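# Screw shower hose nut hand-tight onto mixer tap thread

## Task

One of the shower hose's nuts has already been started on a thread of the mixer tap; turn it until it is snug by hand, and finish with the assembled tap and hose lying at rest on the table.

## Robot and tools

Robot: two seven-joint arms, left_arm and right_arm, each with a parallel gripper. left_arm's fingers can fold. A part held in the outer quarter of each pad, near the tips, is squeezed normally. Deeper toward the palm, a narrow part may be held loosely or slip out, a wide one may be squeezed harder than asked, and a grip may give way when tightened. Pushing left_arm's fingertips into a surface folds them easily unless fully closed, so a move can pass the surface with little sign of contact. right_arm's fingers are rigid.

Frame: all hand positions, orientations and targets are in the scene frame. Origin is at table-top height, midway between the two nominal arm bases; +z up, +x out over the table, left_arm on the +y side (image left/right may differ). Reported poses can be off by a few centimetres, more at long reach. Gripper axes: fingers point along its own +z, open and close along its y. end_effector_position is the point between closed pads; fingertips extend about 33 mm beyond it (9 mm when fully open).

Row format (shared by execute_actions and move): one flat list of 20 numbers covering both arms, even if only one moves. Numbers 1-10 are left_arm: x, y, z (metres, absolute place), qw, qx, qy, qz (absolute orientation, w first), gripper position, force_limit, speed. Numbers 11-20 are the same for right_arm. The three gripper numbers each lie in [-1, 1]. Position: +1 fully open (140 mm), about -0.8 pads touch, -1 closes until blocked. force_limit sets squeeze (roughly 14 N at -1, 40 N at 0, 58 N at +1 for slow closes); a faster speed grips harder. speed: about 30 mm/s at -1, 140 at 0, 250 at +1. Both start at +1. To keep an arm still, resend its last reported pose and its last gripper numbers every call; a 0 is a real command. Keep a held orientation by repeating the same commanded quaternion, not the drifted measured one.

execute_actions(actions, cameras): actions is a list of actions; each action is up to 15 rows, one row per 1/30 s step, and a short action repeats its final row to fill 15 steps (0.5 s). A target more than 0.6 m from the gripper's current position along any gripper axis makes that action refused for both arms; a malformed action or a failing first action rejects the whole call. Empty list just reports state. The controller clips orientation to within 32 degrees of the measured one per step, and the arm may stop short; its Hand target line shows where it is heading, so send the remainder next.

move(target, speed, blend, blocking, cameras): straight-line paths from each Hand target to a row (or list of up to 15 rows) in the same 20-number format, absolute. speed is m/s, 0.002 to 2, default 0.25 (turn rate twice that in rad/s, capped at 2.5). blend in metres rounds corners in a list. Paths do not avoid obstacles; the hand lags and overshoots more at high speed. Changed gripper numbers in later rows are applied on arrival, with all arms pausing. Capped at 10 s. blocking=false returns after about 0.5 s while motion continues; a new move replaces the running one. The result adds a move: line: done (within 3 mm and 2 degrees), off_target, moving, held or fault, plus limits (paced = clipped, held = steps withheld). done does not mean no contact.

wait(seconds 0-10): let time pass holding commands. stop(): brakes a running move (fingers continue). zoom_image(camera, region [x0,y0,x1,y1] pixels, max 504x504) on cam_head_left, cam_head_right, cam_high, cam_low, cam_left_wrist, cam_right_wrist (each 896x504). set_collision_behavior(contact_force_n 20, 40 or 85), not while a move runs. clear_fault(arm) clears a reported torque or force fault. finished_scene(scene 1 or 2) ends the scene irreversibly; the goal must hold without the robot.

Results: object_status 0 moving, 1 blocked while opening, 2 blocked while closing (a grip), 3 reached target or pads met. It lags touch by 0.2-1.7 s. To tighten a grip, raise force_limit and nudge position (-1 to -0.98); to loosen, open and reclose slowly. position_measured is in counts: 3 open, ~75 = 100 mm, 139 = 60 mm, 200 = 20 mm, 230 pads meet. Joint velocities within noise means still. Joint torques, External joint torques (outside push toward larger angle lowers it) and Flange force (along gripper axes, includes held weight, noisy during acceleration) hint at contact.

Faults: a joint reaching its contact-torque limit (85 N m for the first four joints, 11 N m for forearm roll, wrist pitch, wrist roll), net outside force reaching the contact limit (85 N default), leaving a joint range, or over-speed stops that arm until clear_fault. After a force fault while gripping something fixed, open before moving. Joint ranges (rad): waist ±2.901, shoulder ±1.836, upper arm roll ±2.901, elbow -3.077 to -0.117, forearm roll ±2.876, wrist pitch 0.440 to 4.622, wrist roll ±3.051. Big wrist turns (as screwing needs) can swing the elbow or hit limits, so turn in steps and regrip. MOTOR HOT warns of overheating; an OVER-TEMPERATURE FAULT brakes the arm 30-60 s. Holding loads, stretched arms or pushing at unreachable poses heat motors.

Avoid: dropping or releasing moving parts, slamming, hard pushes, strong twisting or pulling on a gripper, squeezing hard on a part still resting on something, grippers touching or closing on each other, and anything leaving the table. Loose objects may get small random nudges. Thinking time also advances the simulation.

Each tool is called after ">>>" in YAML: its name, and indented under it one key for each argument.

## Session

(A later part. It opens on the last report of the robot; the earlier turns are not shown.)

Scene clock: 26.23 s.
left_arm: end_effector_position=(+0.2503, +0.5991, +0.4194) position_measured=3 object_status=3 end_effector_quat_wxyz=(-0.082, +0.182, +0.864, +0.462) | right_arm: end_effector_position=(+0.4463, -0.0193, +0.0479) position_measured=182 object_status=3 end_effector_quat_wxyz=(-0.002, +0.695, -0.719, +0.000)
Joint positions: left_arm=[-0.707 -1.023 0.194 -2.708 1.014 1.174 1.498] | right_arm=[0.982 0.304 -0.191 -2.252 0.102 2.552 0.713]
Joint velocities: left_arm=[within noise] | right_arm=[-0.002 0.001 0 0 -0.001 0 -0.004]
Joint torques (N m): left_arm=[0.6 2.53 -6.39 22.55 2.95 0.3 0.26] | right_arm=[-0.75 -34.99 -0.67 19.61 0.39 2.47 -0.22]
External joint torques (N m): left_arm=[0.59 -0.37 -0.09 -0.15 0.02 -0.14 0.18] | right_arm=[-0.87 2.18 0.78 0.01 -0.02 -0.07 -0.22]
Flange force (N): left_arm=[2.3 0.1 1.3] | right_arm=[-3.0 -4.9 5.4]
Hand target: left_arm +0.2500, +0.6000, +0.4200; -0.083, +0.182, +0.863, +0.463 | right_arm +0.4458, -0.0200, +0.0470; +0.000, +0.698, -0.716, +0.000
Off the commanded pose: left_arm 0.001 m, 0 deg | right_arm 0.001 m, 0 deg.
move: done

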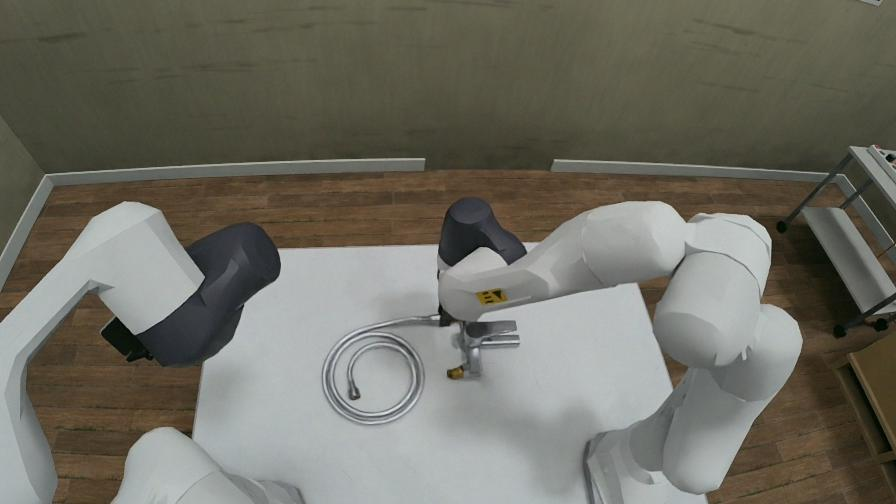

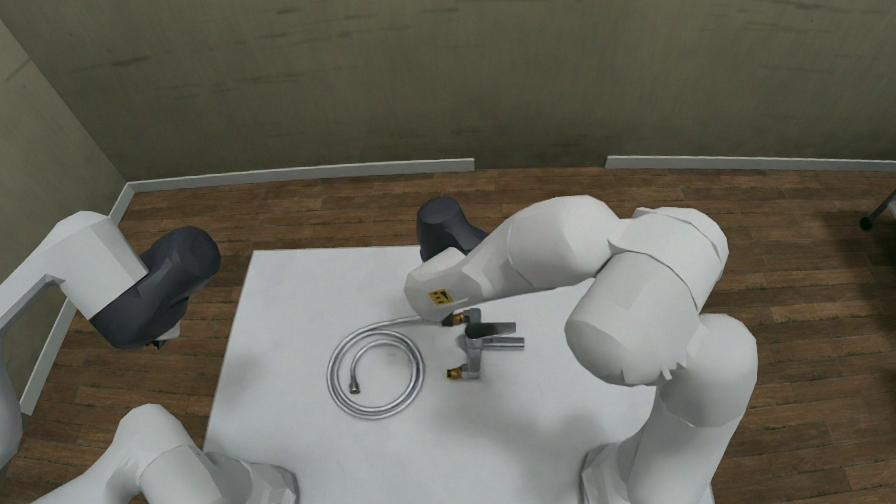

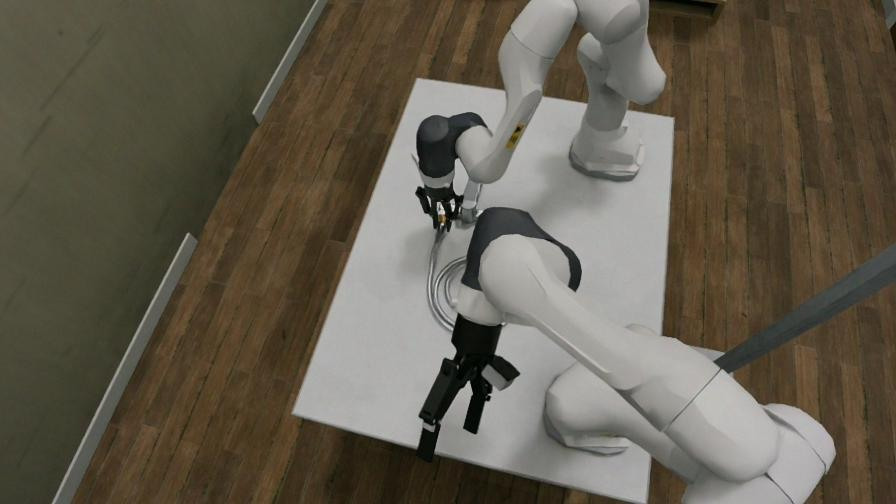

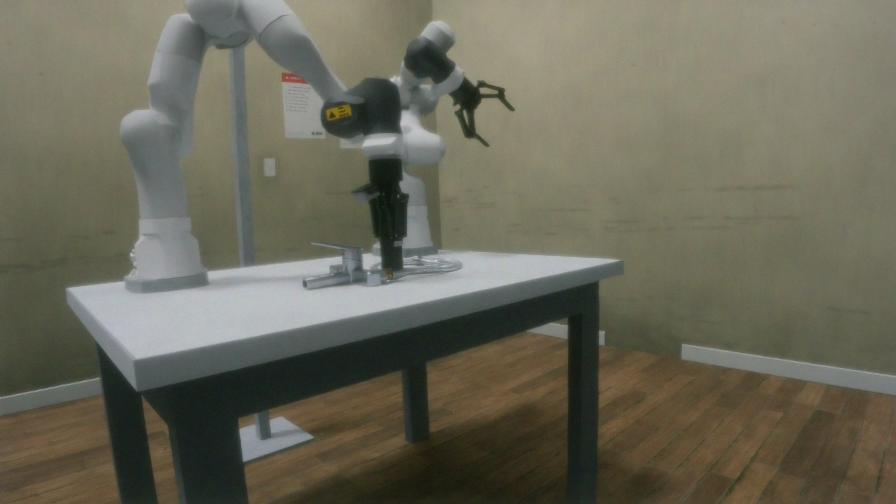

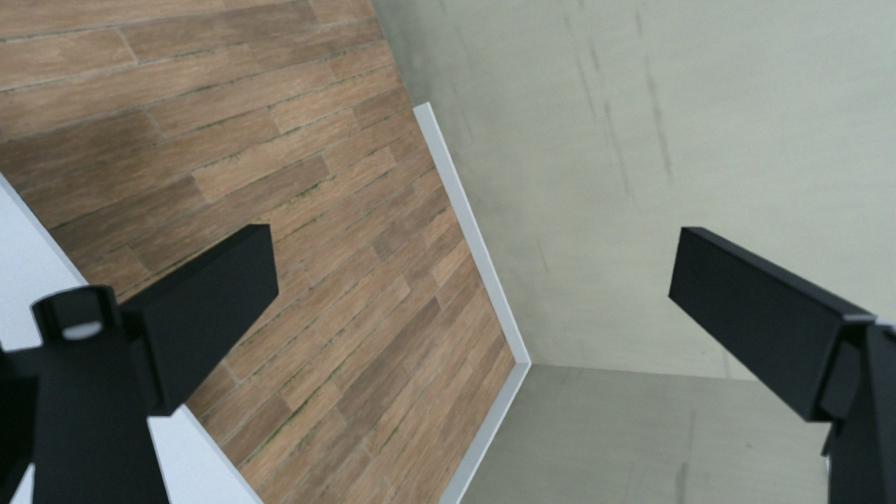

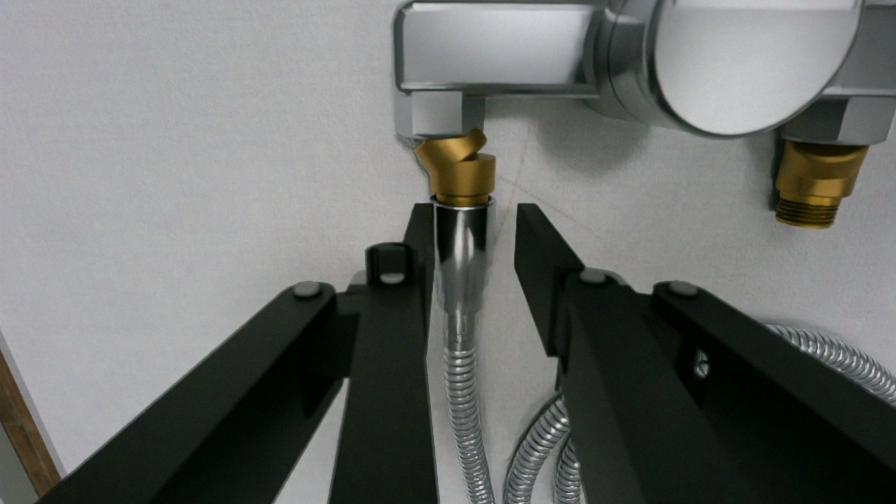

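>>> move:
  target:
    - [0.25,0.6,0.42,-0.083,0.182,0.863,0.463,1,1,1,0.4632,-0.0233,0.0442,0.151,0.6813,-0.6993,-0.155,-0.41,0,0]
    - [0.25,0.6,0.42,-0.083,0.182,0.863,0.463,1,1,1,0.4681,-0.0235,0.0325,0.2949,0.6324,-0.6492,-0.3027,-1,0,-1]
    - [0.25,0.6,0.42,-0.083,0.182,0.863,0.463,1,1,1,0.4584,-0.0232,0.0385,0.1211,0.6872,-0.7054,-0.1244,-1,0,-1]
    - [0.25,0.6,0.42,-0.083,0.182,0.863,0.463,1,1,1,0.4465,-0.0229,0.039,-0.0608,0.6951,-0.7136,0.0625,-1,0,-1]
  speed: 0.4
  blend: [0.003,0,0.005,0]
  cameras: ["cam_right_wrist","cam_low"]

Scene clock: 33.97 s.
left_arm: end_effector_position=(+0.2503, +0.5991, +0.4194) position_measured=3 object_status=3 end_effector_quat_wxyz=(-0.082, +0.182, +0.864, +0.462) | right_arm: end_effector_position=(+0.4495, -0.0169, +0.0492) position_measured=232 object_status=3 end_effector_quat_wxyz=(-0.068, +0.696, -0.712, +0.060)
Joint positions: left_arm=[-0.707 -1.023 0.194 -2.708 1.015 1.174 1.498] | right_arm=[1.122 0.261 -0.295 -2.382 -0.133 2.762 0.95]
Joint velocities: left_arm=[within noise] | right_arm=[0.001 -0.001 0.001 -0.001 0 0.001 0.006]
Joint torques (N m): left_arm=[0.59 2.48 -6.46 22.58 2.93 0.29 0.26] | right_arm=[-0.61 -23.98 -1.91 15.47 0.55 3.57 0.09]
External joint torques (N m): left_arm=[0.58 -0.47 -0.14 -0.09 0.01 -0.14 0.17] | right_arm=[-0.65 9.97 0.05 -2.94 -0.01 0.81 0.11]
Flange force (N): left_arm=[2.7 0.1 1.2] | right_arm=[-6.6 -3.8 28.3]
Hand target: left_arm +0.2500, +0.6000, +0.4200; -0.083, +0.182, +0.863, +0.463 | right_arm +0.4464, -0.0231, +0.0393; -0.061, +0.695, -0.714, +0.062
Off the commanded pose: left_arm 0.001 m, 0 deg | right_arm 0.012 m, 1 deg.
move: off_target (right_arm); target 2's new numbers were sent with right_arm's hand 0.004 m and 1 deg from that target
Images, in order (width x height): cam_low 896x504, cam_right_wrist 896x504.

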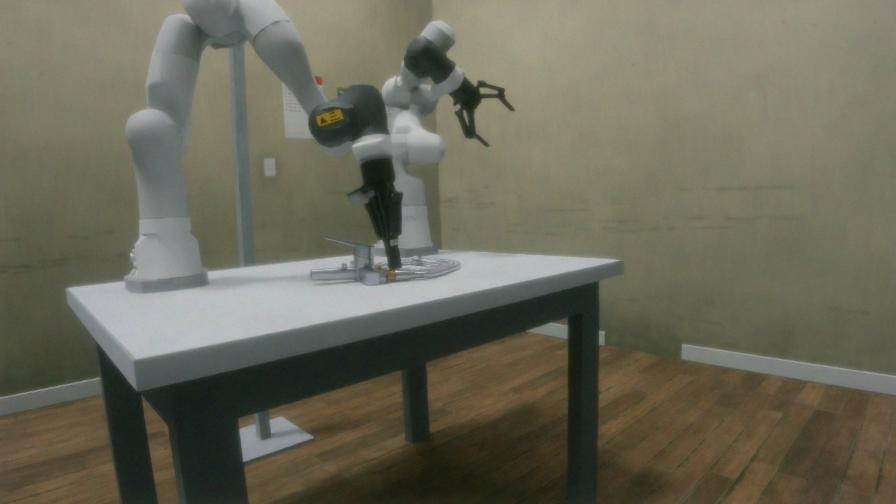

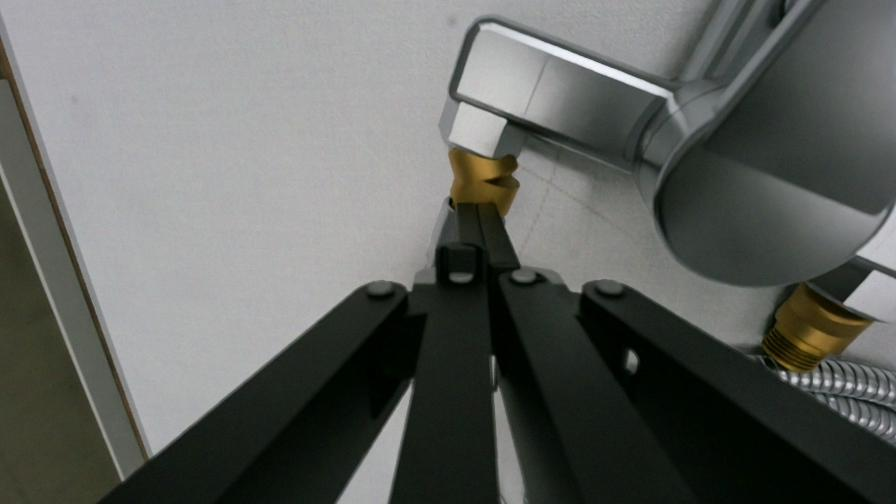

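>>> move:
  target:
    - [0.25,0.6,0.42,-0.083,0.182,0.863,0.463,1,1,1,0.4495,-0.017,0.08,-0.0608,0.6951,-0.7136,0.0625,-1,0,-1]
    - [0.25,0.6,0.42,-0.083,0.182,0.863,0.463,1,1,1,0.43,-0.06,0.26,0,0.6978,-0.7163,0,-0.1,0,0]
  speed: 0.3

Scene clock: 37.37 s.
left_arm: end_effector_position=(+0.2503, +0.5991, +0.4194) position_measured=3 object_status=3 end_effector_quat_wxyz=(-0.082, +0.182, +0.864, +0.462) | right_arm: end_effector_position=(+0.4311, -0.0604, +0.2608) position_measured=141 object_status=0 end_effector_quat_wxyz=(-0.002, +0.697, -0.717, +0.002)
Joint positions: left_arm=[-0.707 -1.023 0.194 -2.708 1.015 1.174 1.498] | right_arm=[1.104 -0.15 -0.343 -2.199 -0.06 2.061 0.79]
Joint velocities: within noise
Joint torques (N m): left_arm=[0.56 2.45 -6.46 22.62 2.92 0.29 0.24] | right_arm=[-0.09 -23.56 1.63 24 1.03 2.46 -0.33]
External joint torques (N m): left_arm=[0.59 -0.53 -0.09 -0.08 -0.01 -0.16 0.15] | right_arm=[-0.18 1.95 0.1 -0.3 0.36 -0.06 -0.33]
Flange force (N): left_arm=[2.8 0.1 1.3] | right_arm=[-3.6 -4.6 2.3]
Hand target: left_arm +0.2500, +0.6000, +0.4200; -0.083, +0.182, +0.863, +0.463 | right_arm +0.4300, -0.0600, +0.2600; +0.000, +0.698, -0.716, +0.000
Off the commanded pose: left_arm 0.001 m, 0 deg | right_arm 0.001 m, 0 deg.
move: done

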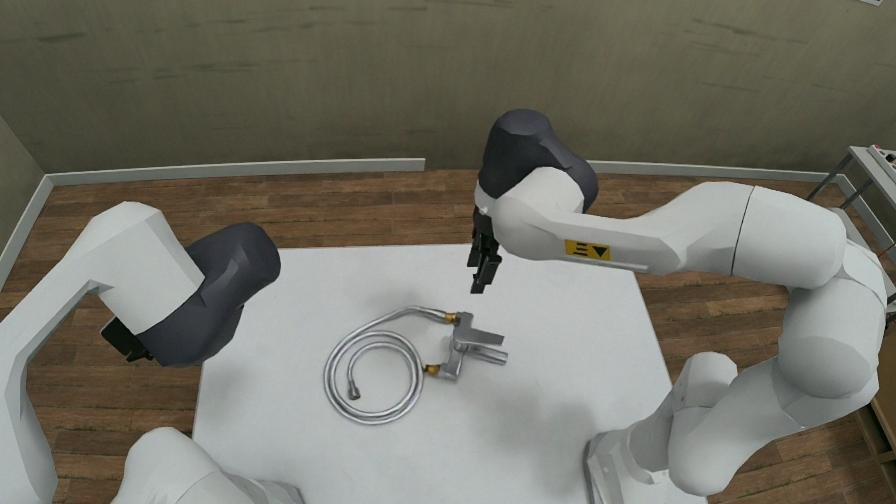

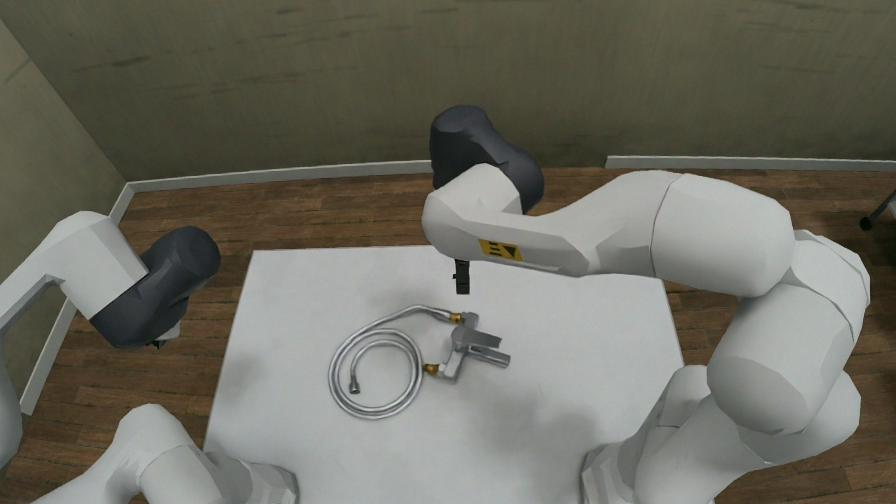

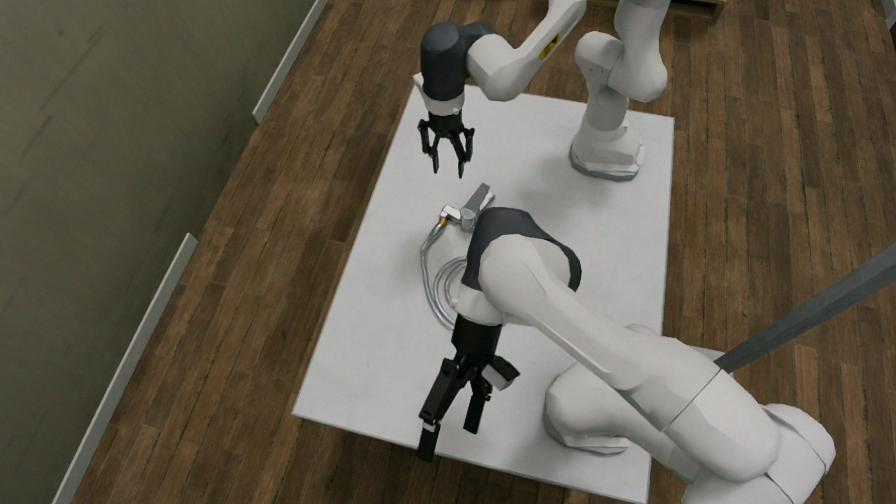

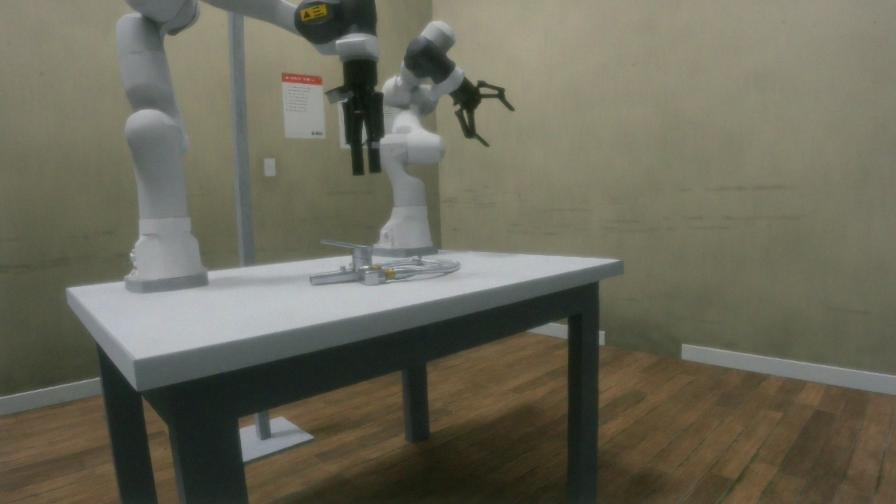

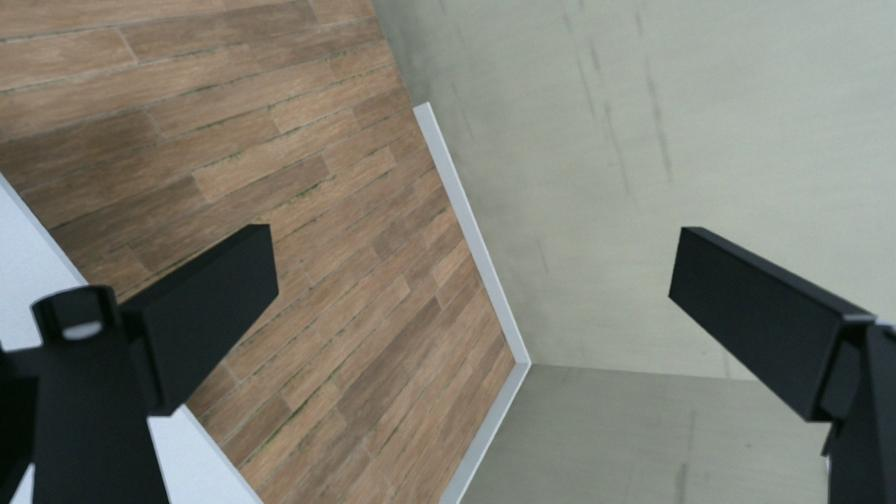

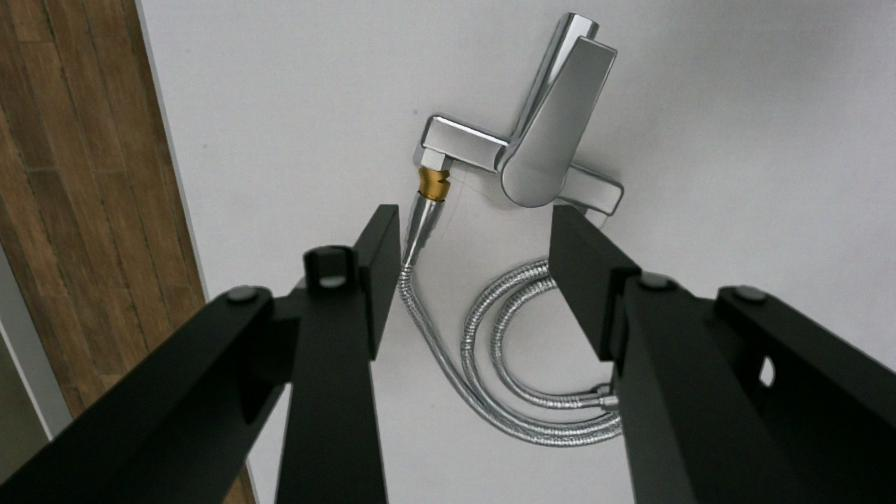

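>>> move:
  target:
    - [0.3,0.35,0.42,0,0.819,0.574,0,-0.1,0,0,0.52,-0.12,0.28,0,0.574,-0.819,0,-0.1,0,0]
    - [0.315,0.03,0.2,0,0.819,0.574,0,-0.1,0,0,0.52,-0.12,0.28,0,0.574,-0.819,0,-0.1,0,0]
  speed: 0.3
  blend: [0.05,0]

Scene clock: 46.03 s.
left_arm: end_effector_position=(+0.3138, +0.0312, +0.1996) position_measured=141 object_status=3 end_effector_quat_wxyz=(-0.002, +0.821, +0.571, +0.000) | right_arm: end_effector_position=(+0.5205, -0.1197, +0.2808) position_measured=141 object_status=3 end_effector_quat_wxyz=(+0.002, -0.577, +0.816, -0.002)
Joint positions: left_arm=[-2.468 -0.867 1.373 -2.242 0.892 1.857 1.967] | right_arm=[1.007 -0.045 -0.444 -2.032 -0.024 1.995 0.88]
Joint velocities: left_arm=[-0.001 0.002 -0.001 0 0 0.003 -0.007] | right_arm=[within noise]
Joint torques (N m): left_arm=[0.14 15.12 -23.65 16.74 0.74 2.51 -0.12] | right_arm=[-0.5 -26.16 0.82 24.17 1.05 2.46 0.05]
External joint torques (N m): left_arm=[0.06 -0.27 -0.84 0.56 -0.07 0.11 -0.12] | right_arm=[-0.4 2.13 0.34 -0.46 0.36 -0.05 0.05]
Flange force (N): left_arm=[0.5 -0.7 -2.3] | right_arm=[-4.6 -3.7 2.3]
Hand target: left_arm +0.3150, +0.0300, +0.2000; +0.000, +0.819, +0.574, +0.000 | right_arm +0.5200, -0.1200, +0.2800; +0.000, -0.574, +0.819, +0.000
Off the commanded pose: left_arm 0.002 m, 0 deg | right_arm 0.001 m, 1 deg.
move: done

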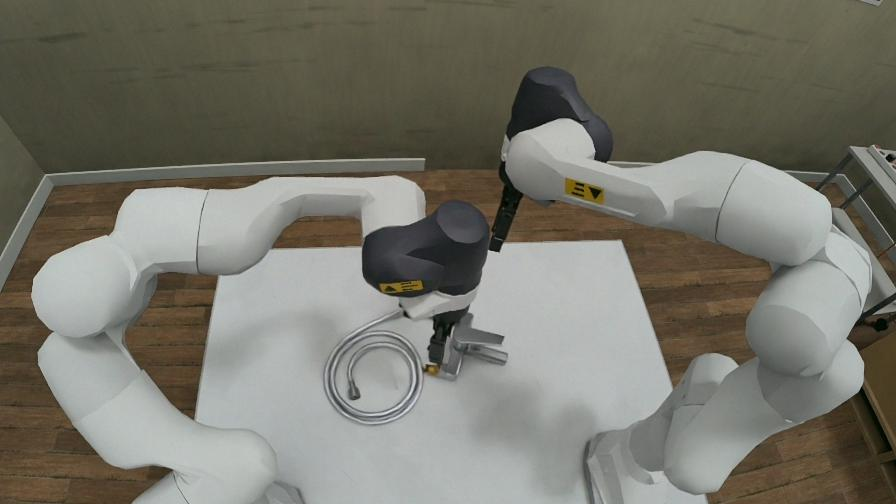

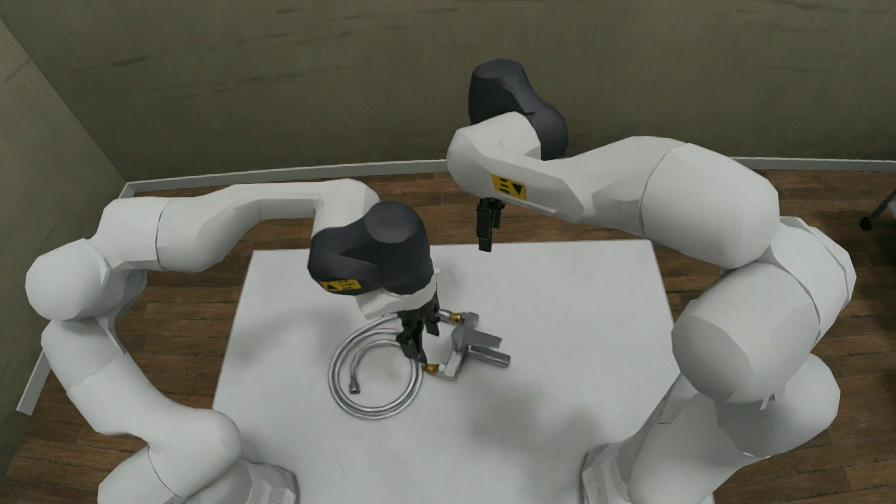

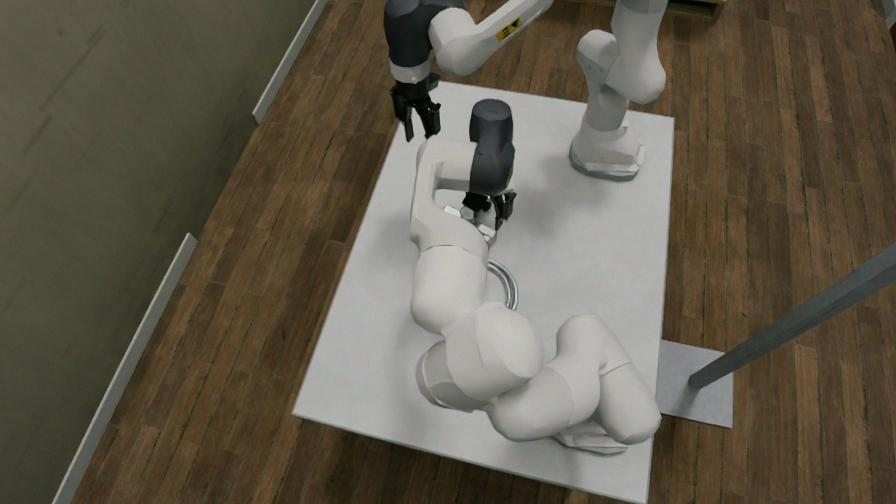

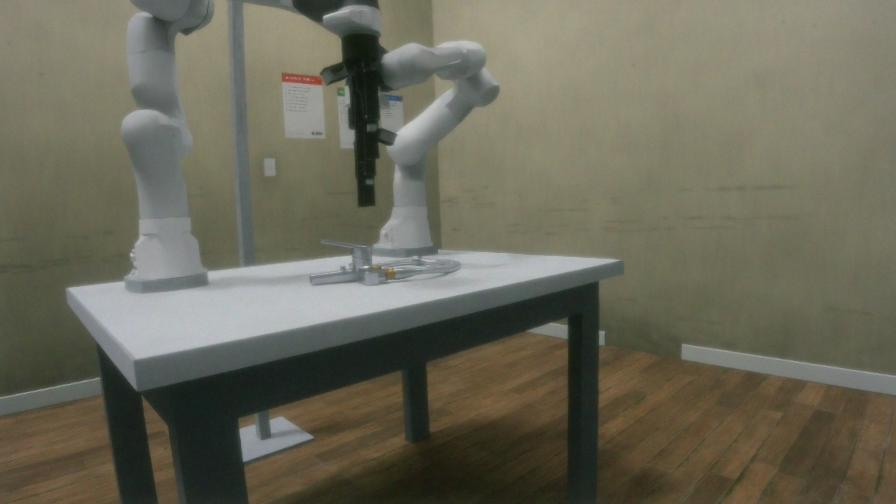

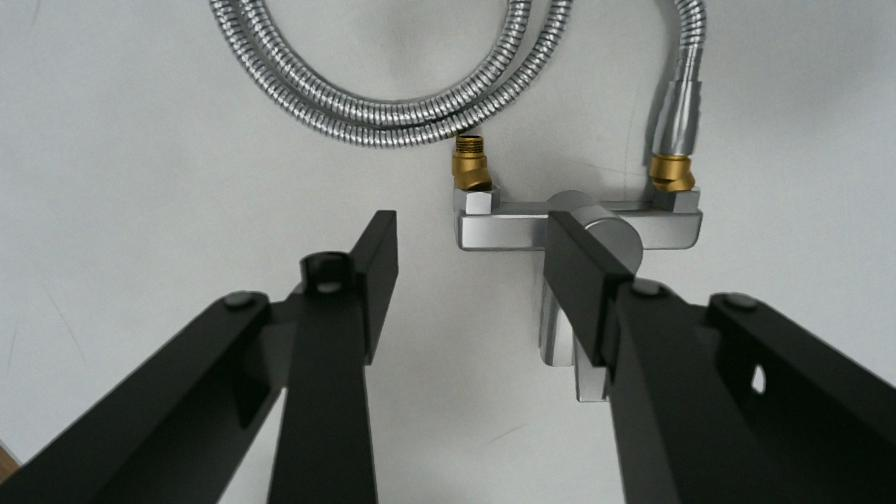

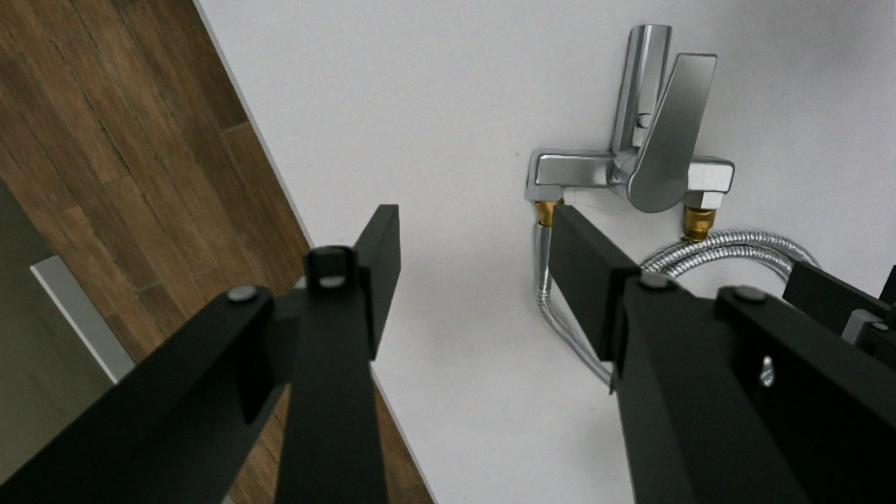

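>>> move:
  target: [0.325,0.035,0.09,0,0.819,0.574,0,-0.15,0,0,0.52,-0.12,0.28,0,0.574,-0.819,0,-0.1,0,0]
  speed: 0.2
  cameras: ["cam_left_wrist"]

Scene clock: 48.57 s.
left_arm: end_effector_position=(+0.3233, +0.0362, +0.0897) position_measured=148 object_status=3 end_effector_quat_wxyz=(-0.002, +0.820, +0.572, -0.001) | right_arm: end_effector_position=(+0.5205, -0.1198, +0.2808) position_measured=141 object_status=3 end_effector_quat_wxyz=(+0.002, -0.577, +0.817, -0.002)
Joint positions: left_arm=[-2.58 -0.902 1.653 -2.306 1.076 2.05 1.913] | right_arm=[1.007 -0.045 -0.444 -2.032 -0.024 1.995 0.88]
Joint velocities: left_arm=[0 0.001 0 0 0 0.002 -0.009] | right_arm=[within noise]
Joint torques (N m): left_arm=[0.03 19.3 -24.31 13.7 0.99 2.46 -0.14] | right_arm=[-0.48 -26.24 0.79 24.15 1.03 2.46 0.04]
External joint torques (N m): left_arm=[0.13 -0.73 -0.81 0.66 0.25 0.03 -0.14] | right_arm=[-0.55 2.1 0.14 -0.54 0.32 -0.05 0.04]
Flange force (N): left_arm=[0.0 0.5 -1.6] | right_arm=[-4.1 -3.8 2.5]
Hand target: left_arm +0.3250, +0.0350, +0.0900; +0.000, +0.819, +0.574, +0.000 | right_arm +0.5200, -0.1200, +0.2800; +0.000, -0.574, +0.819, +0.000
Off the commanded pose: left_arm 0.002 m, 0 deg | right_arm 0.001 m, 1 deg.
move: done
Images, in order (width x height): cam_left_wrist 896x504.

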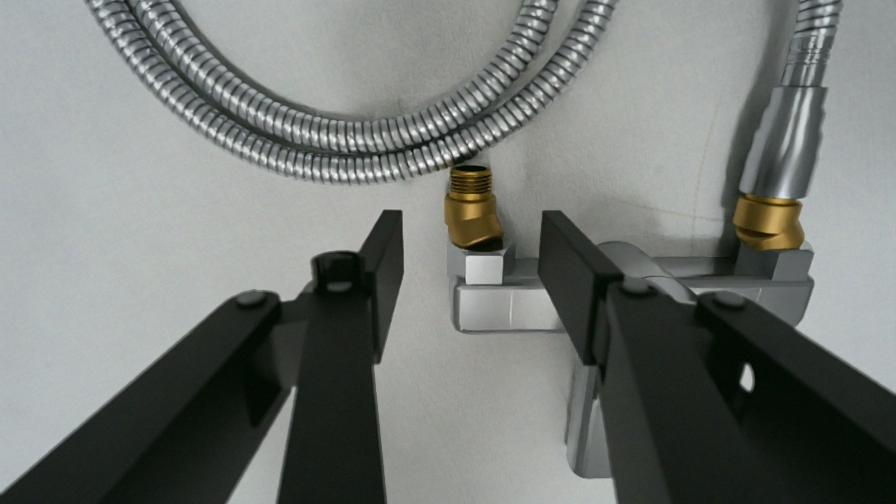

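>>> move:
  target:
    - [0.324,0.032,0.0405,0,0.819,0.574,0,-0.2,0,-1,0.52,-0.12,0.28,0,0.574,-0.819,0,-0.1,0,0]
    - [0.324,0.032,0.0405,0,0.819,0.574,0,-1,0,-1,0.52,-0.12,0.28,0,0.574,-0.819,0,-0.1,0,0]
  speed: 0.1
  cameras: ["cam_left_wrist","cam_low","cam_right_wrist"]

Scene clock: 51.73 s.
left_arm: end_effector_position=(+0.3252, +0.0335, +0.0408) position_measured=188 object_status=0 end_effector_quat_wxyz=(-0.001, +0.818, +0.575, +0.001) | right_arm: end_effector_position=(+0.5205, -0.1198, +0.2808) position_measured=141 object_status=3 end_effector_quat_wxyz=(+0.002, -0.577, +0.817, -0.002)
Joint positions: left_arm=[-2.669 -0.93 1.794 -2.297 1.173 2.126 1.861] | right_arm=[1.007 -0.045 -0.444 -2.032 -0.024 1.995 0.88]
Joint velocities: left_arm=[0.001 0.001 0 0 0.001 0 -0.005] | right_arm=[within noise]
Joint torques (N m): left_arm=[-0.72 20.61 -24 11.29 1.3 2.86 0.09] | right_arm=[-0.46 -26.21 0.81 24.08 1.02 2.48 0.01]
External joint torques (N m): left_arm=[-0.72 -2.37 -0.45 -0.21 0.58 0.44 0.09] | right_arm=[-0.34 2.18 0.35 -0.65 0.33 -0.04 0.01]
Flange force (N): left_arm=[-2.1 1.4 3.6] | right_arm=[-4.2 -3.4 2.7]
Hand target: left_arm +0.3240, +0.0320, +0.0405; +0.000, +0.819, +0.574, +0.000 | right_arm +0.5200, -0.1200, +0.2800; +0.000, -0.574, +0.819, +0.000
Off the commanded pose: left_arm 0.002 m, 0 deg | right_arm 0.001 m, 1 deg.
move: done; target 2's new numbers were sent with left_arm's hand 0.004 m and 1 deg from that target
Images, in order (width x height): cam_low 896x504, cam_left_wrist 896x504, cam_right_wrist 896x504.

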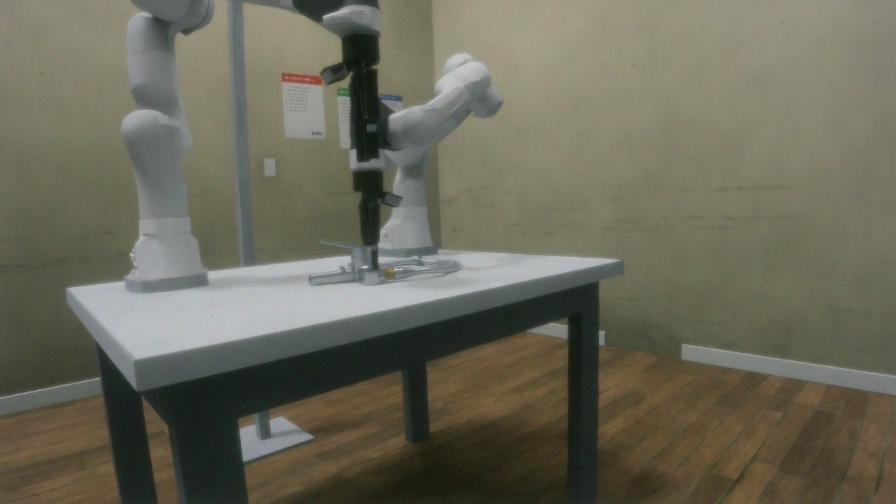

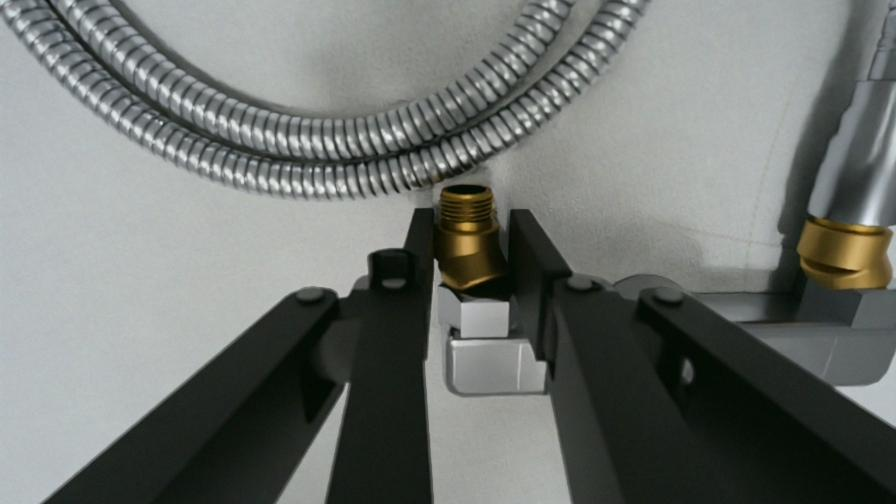

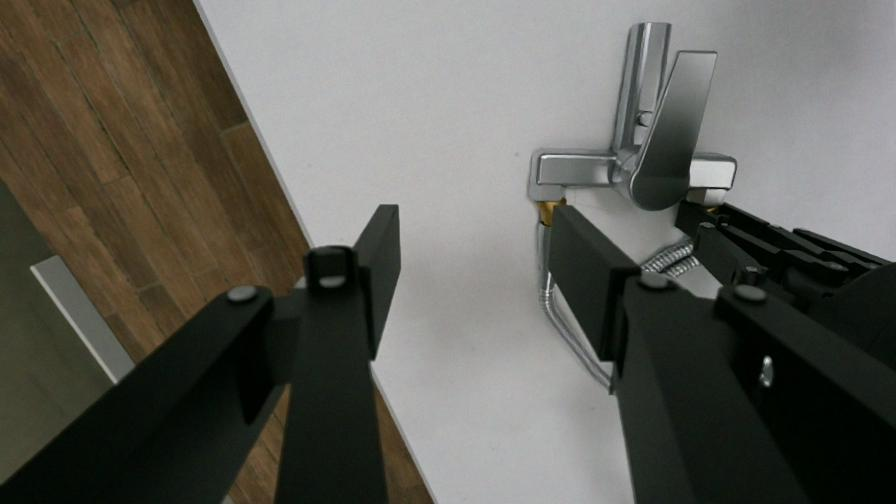

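>>> move:
  target:
    - [0.324,0.032,0.0405,0,0.819,0.574,0,-1,0,-1,0.47,-0.024,0.16,0,0.574,-0.819,0,-0.1,0,0]
    - [0.324,0.032,0.0405,0,0.819,0.574,0,-1,0,-1,0.47,-0.024,0.09,0,0.574,-0.819,0,-0.1,0,0]
  speed: 0.2
  blend: [0.03,0]
  cameras: ["cam_left_wrist","cam_right_wrist"]

Scene clock: 53.73 s.
left_arm: end_effector_position=(+0.3252, +0.0335, +0.0408) position_measured=188 object_status=2 end_effector_quat_wxyz=(-0.001, +0.818, +0.576, +0.001) | right_arm: end_effector_position=(+0.4693, -0.0429, +0.1727) position_measured=141 object_status=3 end_effector_quat_wxyz=(-0.014, -0.589, +0.808, -0.002)
Joint positions: left_arm=[-2.669 -0.93 1.794 -2.297 1.173 2.126 1.86] | right_arm=[1.084 0.107 -0.365 -2.141 0.045 2.213 0.971]
Joint velocities: within noise
Joint torques (N m): left_arm=[-0.59 20.51 -24.04 11.39 1.29 2.84 0.12] | right_arm=[-0.35 -31.48 -0.82 22.59 0.59 2.32 -0.18]
External joint torques (N m): left_arm=[-0.6 -2.49 -0.41 -0.2 0.57 0.4 0.12] | right_arm=[-0.44 1.27 0.22 -0.41 -0.02 -0.09 -0.18]
Flange force (N): left_arm=[-1.8 1.5 3.5] | right_arm=[-1.9 -2.0 2.1]
Hand target: left_arm +0.3240, +0.0320, +0.0405; +0.000, +0.819, +0.574, +0.000 | right_arm +0.4696, -0.0439, +0.1732; -0.015, -0.590, +0.807, -0.002
Off the commanded pose: left_arm 0.002 m, 0 deg | right_arm 0.085 m, 3 deg.
move: held (right_arm; a check stopped the path); path passed 0 of 2 targets; limits=held
pose unreachable (right arm): on one or more control steps of this call, first in action 0 (counted from 0), this arm could not follow its commanded pose, so it was not sent that pose on those steps. It may still have moved: this result reports where it is.
cause: moving toward the commanded pose would bring a part of the arm too close to another arm (a part of this arm just beyond joint 5 (forearm roll) and a part of the left arm just beyond its joint 6 (wrist pitch)).
Images, in order (width x height): cam_left_wrist 896x504, cam_right_wrist 896x504.

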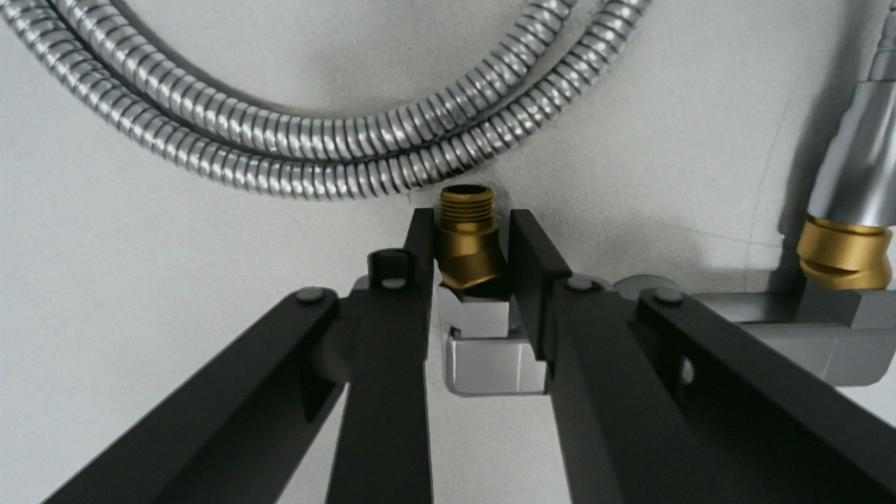

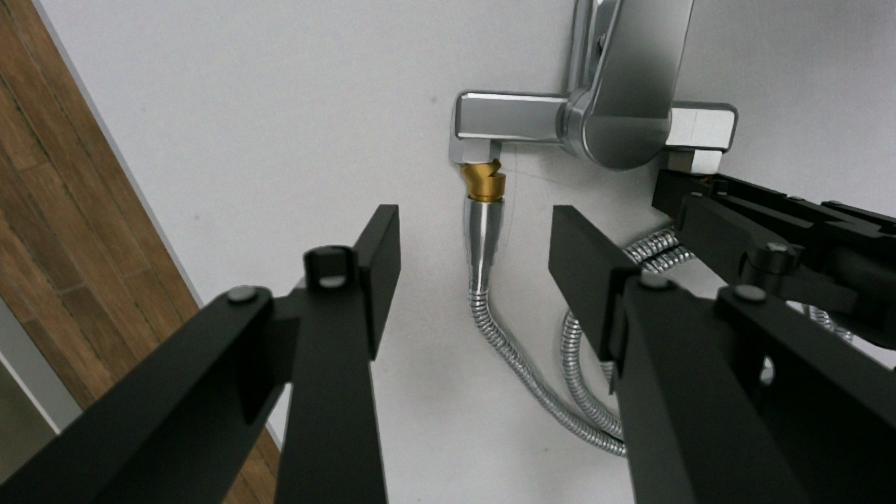

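>>> move:
  target:
    - [0.324,0.032,0.0405,0,0.819,0.574,0,-1,0,-1,0.54,-0.07,0.16,0.1963,0.5394,-0.7696,-0.2801,-0.1,0,0]
    - [0.324,0.032,0.0405,0,0.819,0.574,0,-1,0,-1,0.511,-0.0325,0.077,0.1963,0.5394,-0.7696,-0.2801,-0.1,0,0]
  speed: 0.25
  blend: [0.02,0]
  cameras: ["cam_left_wrist","cam_right_wrist","cam_head_left","cam_low"]

Scene clock: 57.23 s.
left_arm: end_effector_position=(+0.3252, +0.0335, +0.0408) position_measured=188 object_status=2 end_effector_quat_wxyz=(-0.001, +0.818, +0.576, +0.001) | right_arm: end_effector_position=(+0.5095, -0.0340, +0.0759) position_measured=141 object_status=3 end_effector_quat_wxyz=(-0.200, -0.537, +0.770, +0.278)
Joint positions: left_arm=[-2.669 -0.93 1.794 -2.297 1.173 2.126 1.86] | right_arm=[0.575 0.792 -0.166 -1.413 0.561 1.609 0.55]
Joint velocities: left_arm=[within noise] | right_arm=[0 0.001 0.004 0 0.002 0.004 -0.002]
Joint torques (N m): left_arm=[-0.61 20.49 -24.05 11.26 1.24 2.84 0.1] | right_arm=[-0.78 -50.57 -1.07 21.7 1.56 0.88 -0.18]
External joint torques (N m): left_arm=[-0.58 -2.45 -0.48 -0.26 0.53 0.41 0.1] | right_arm=[-0.73 1.74 1.16 -0.23 0.19 0.39 -0.25]
Flange force (N): left_arm=[-1.6 1.2 3.2] | right_arm=[-2.8 -4.7 0.7]
Hand target: left_arm +0.3240, +0.0320, +0.0405; +0.000, +0.819, +0.574, +0.000 | right_arm +0.5110, -0.0325, +0.0770; -0.196, -0.539, +0.770, +0.280
Off the commanded pose: left_arm 0.002 m, 0 deg | right_arm 0.002 m, 1 deg.
move: done
Images, in order (width x height): cam_head_left 896x504, cam_low 896x504, cam_left_wrist 896x504, cam_right_wrist 896x504.

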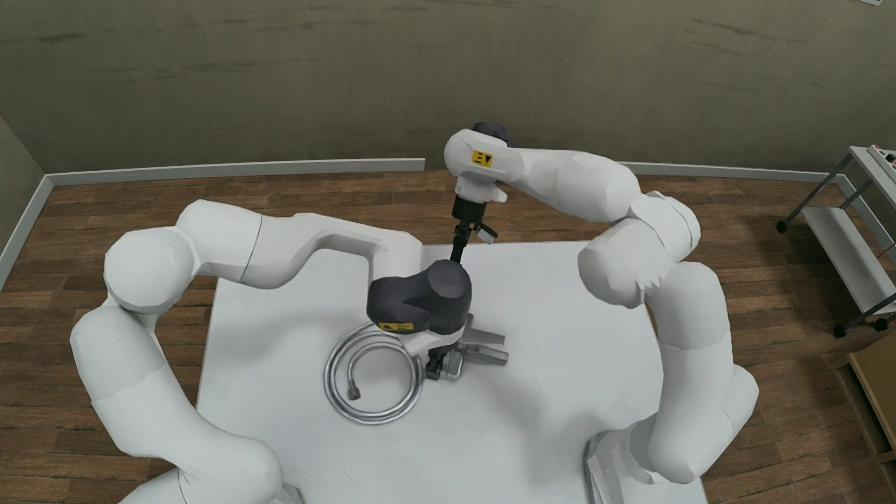

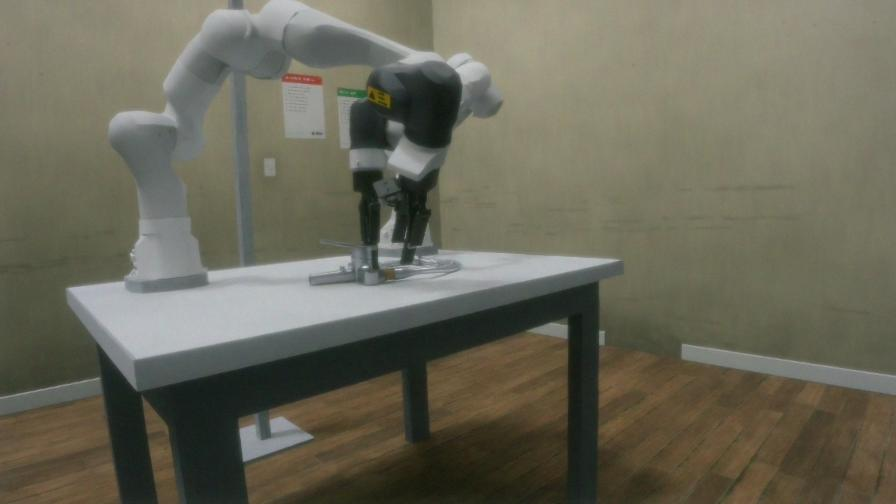

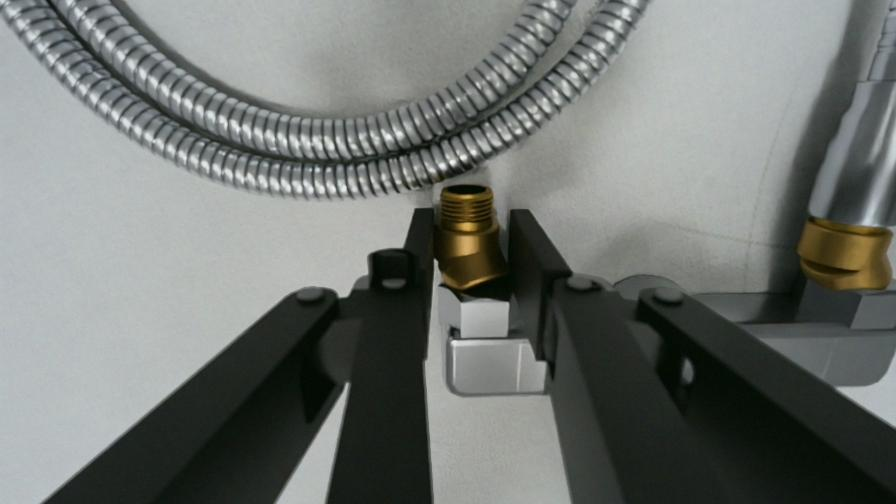

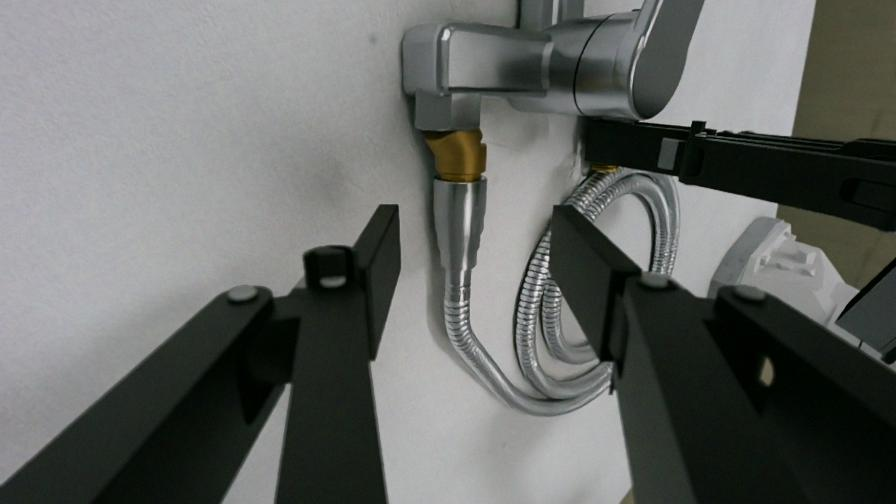

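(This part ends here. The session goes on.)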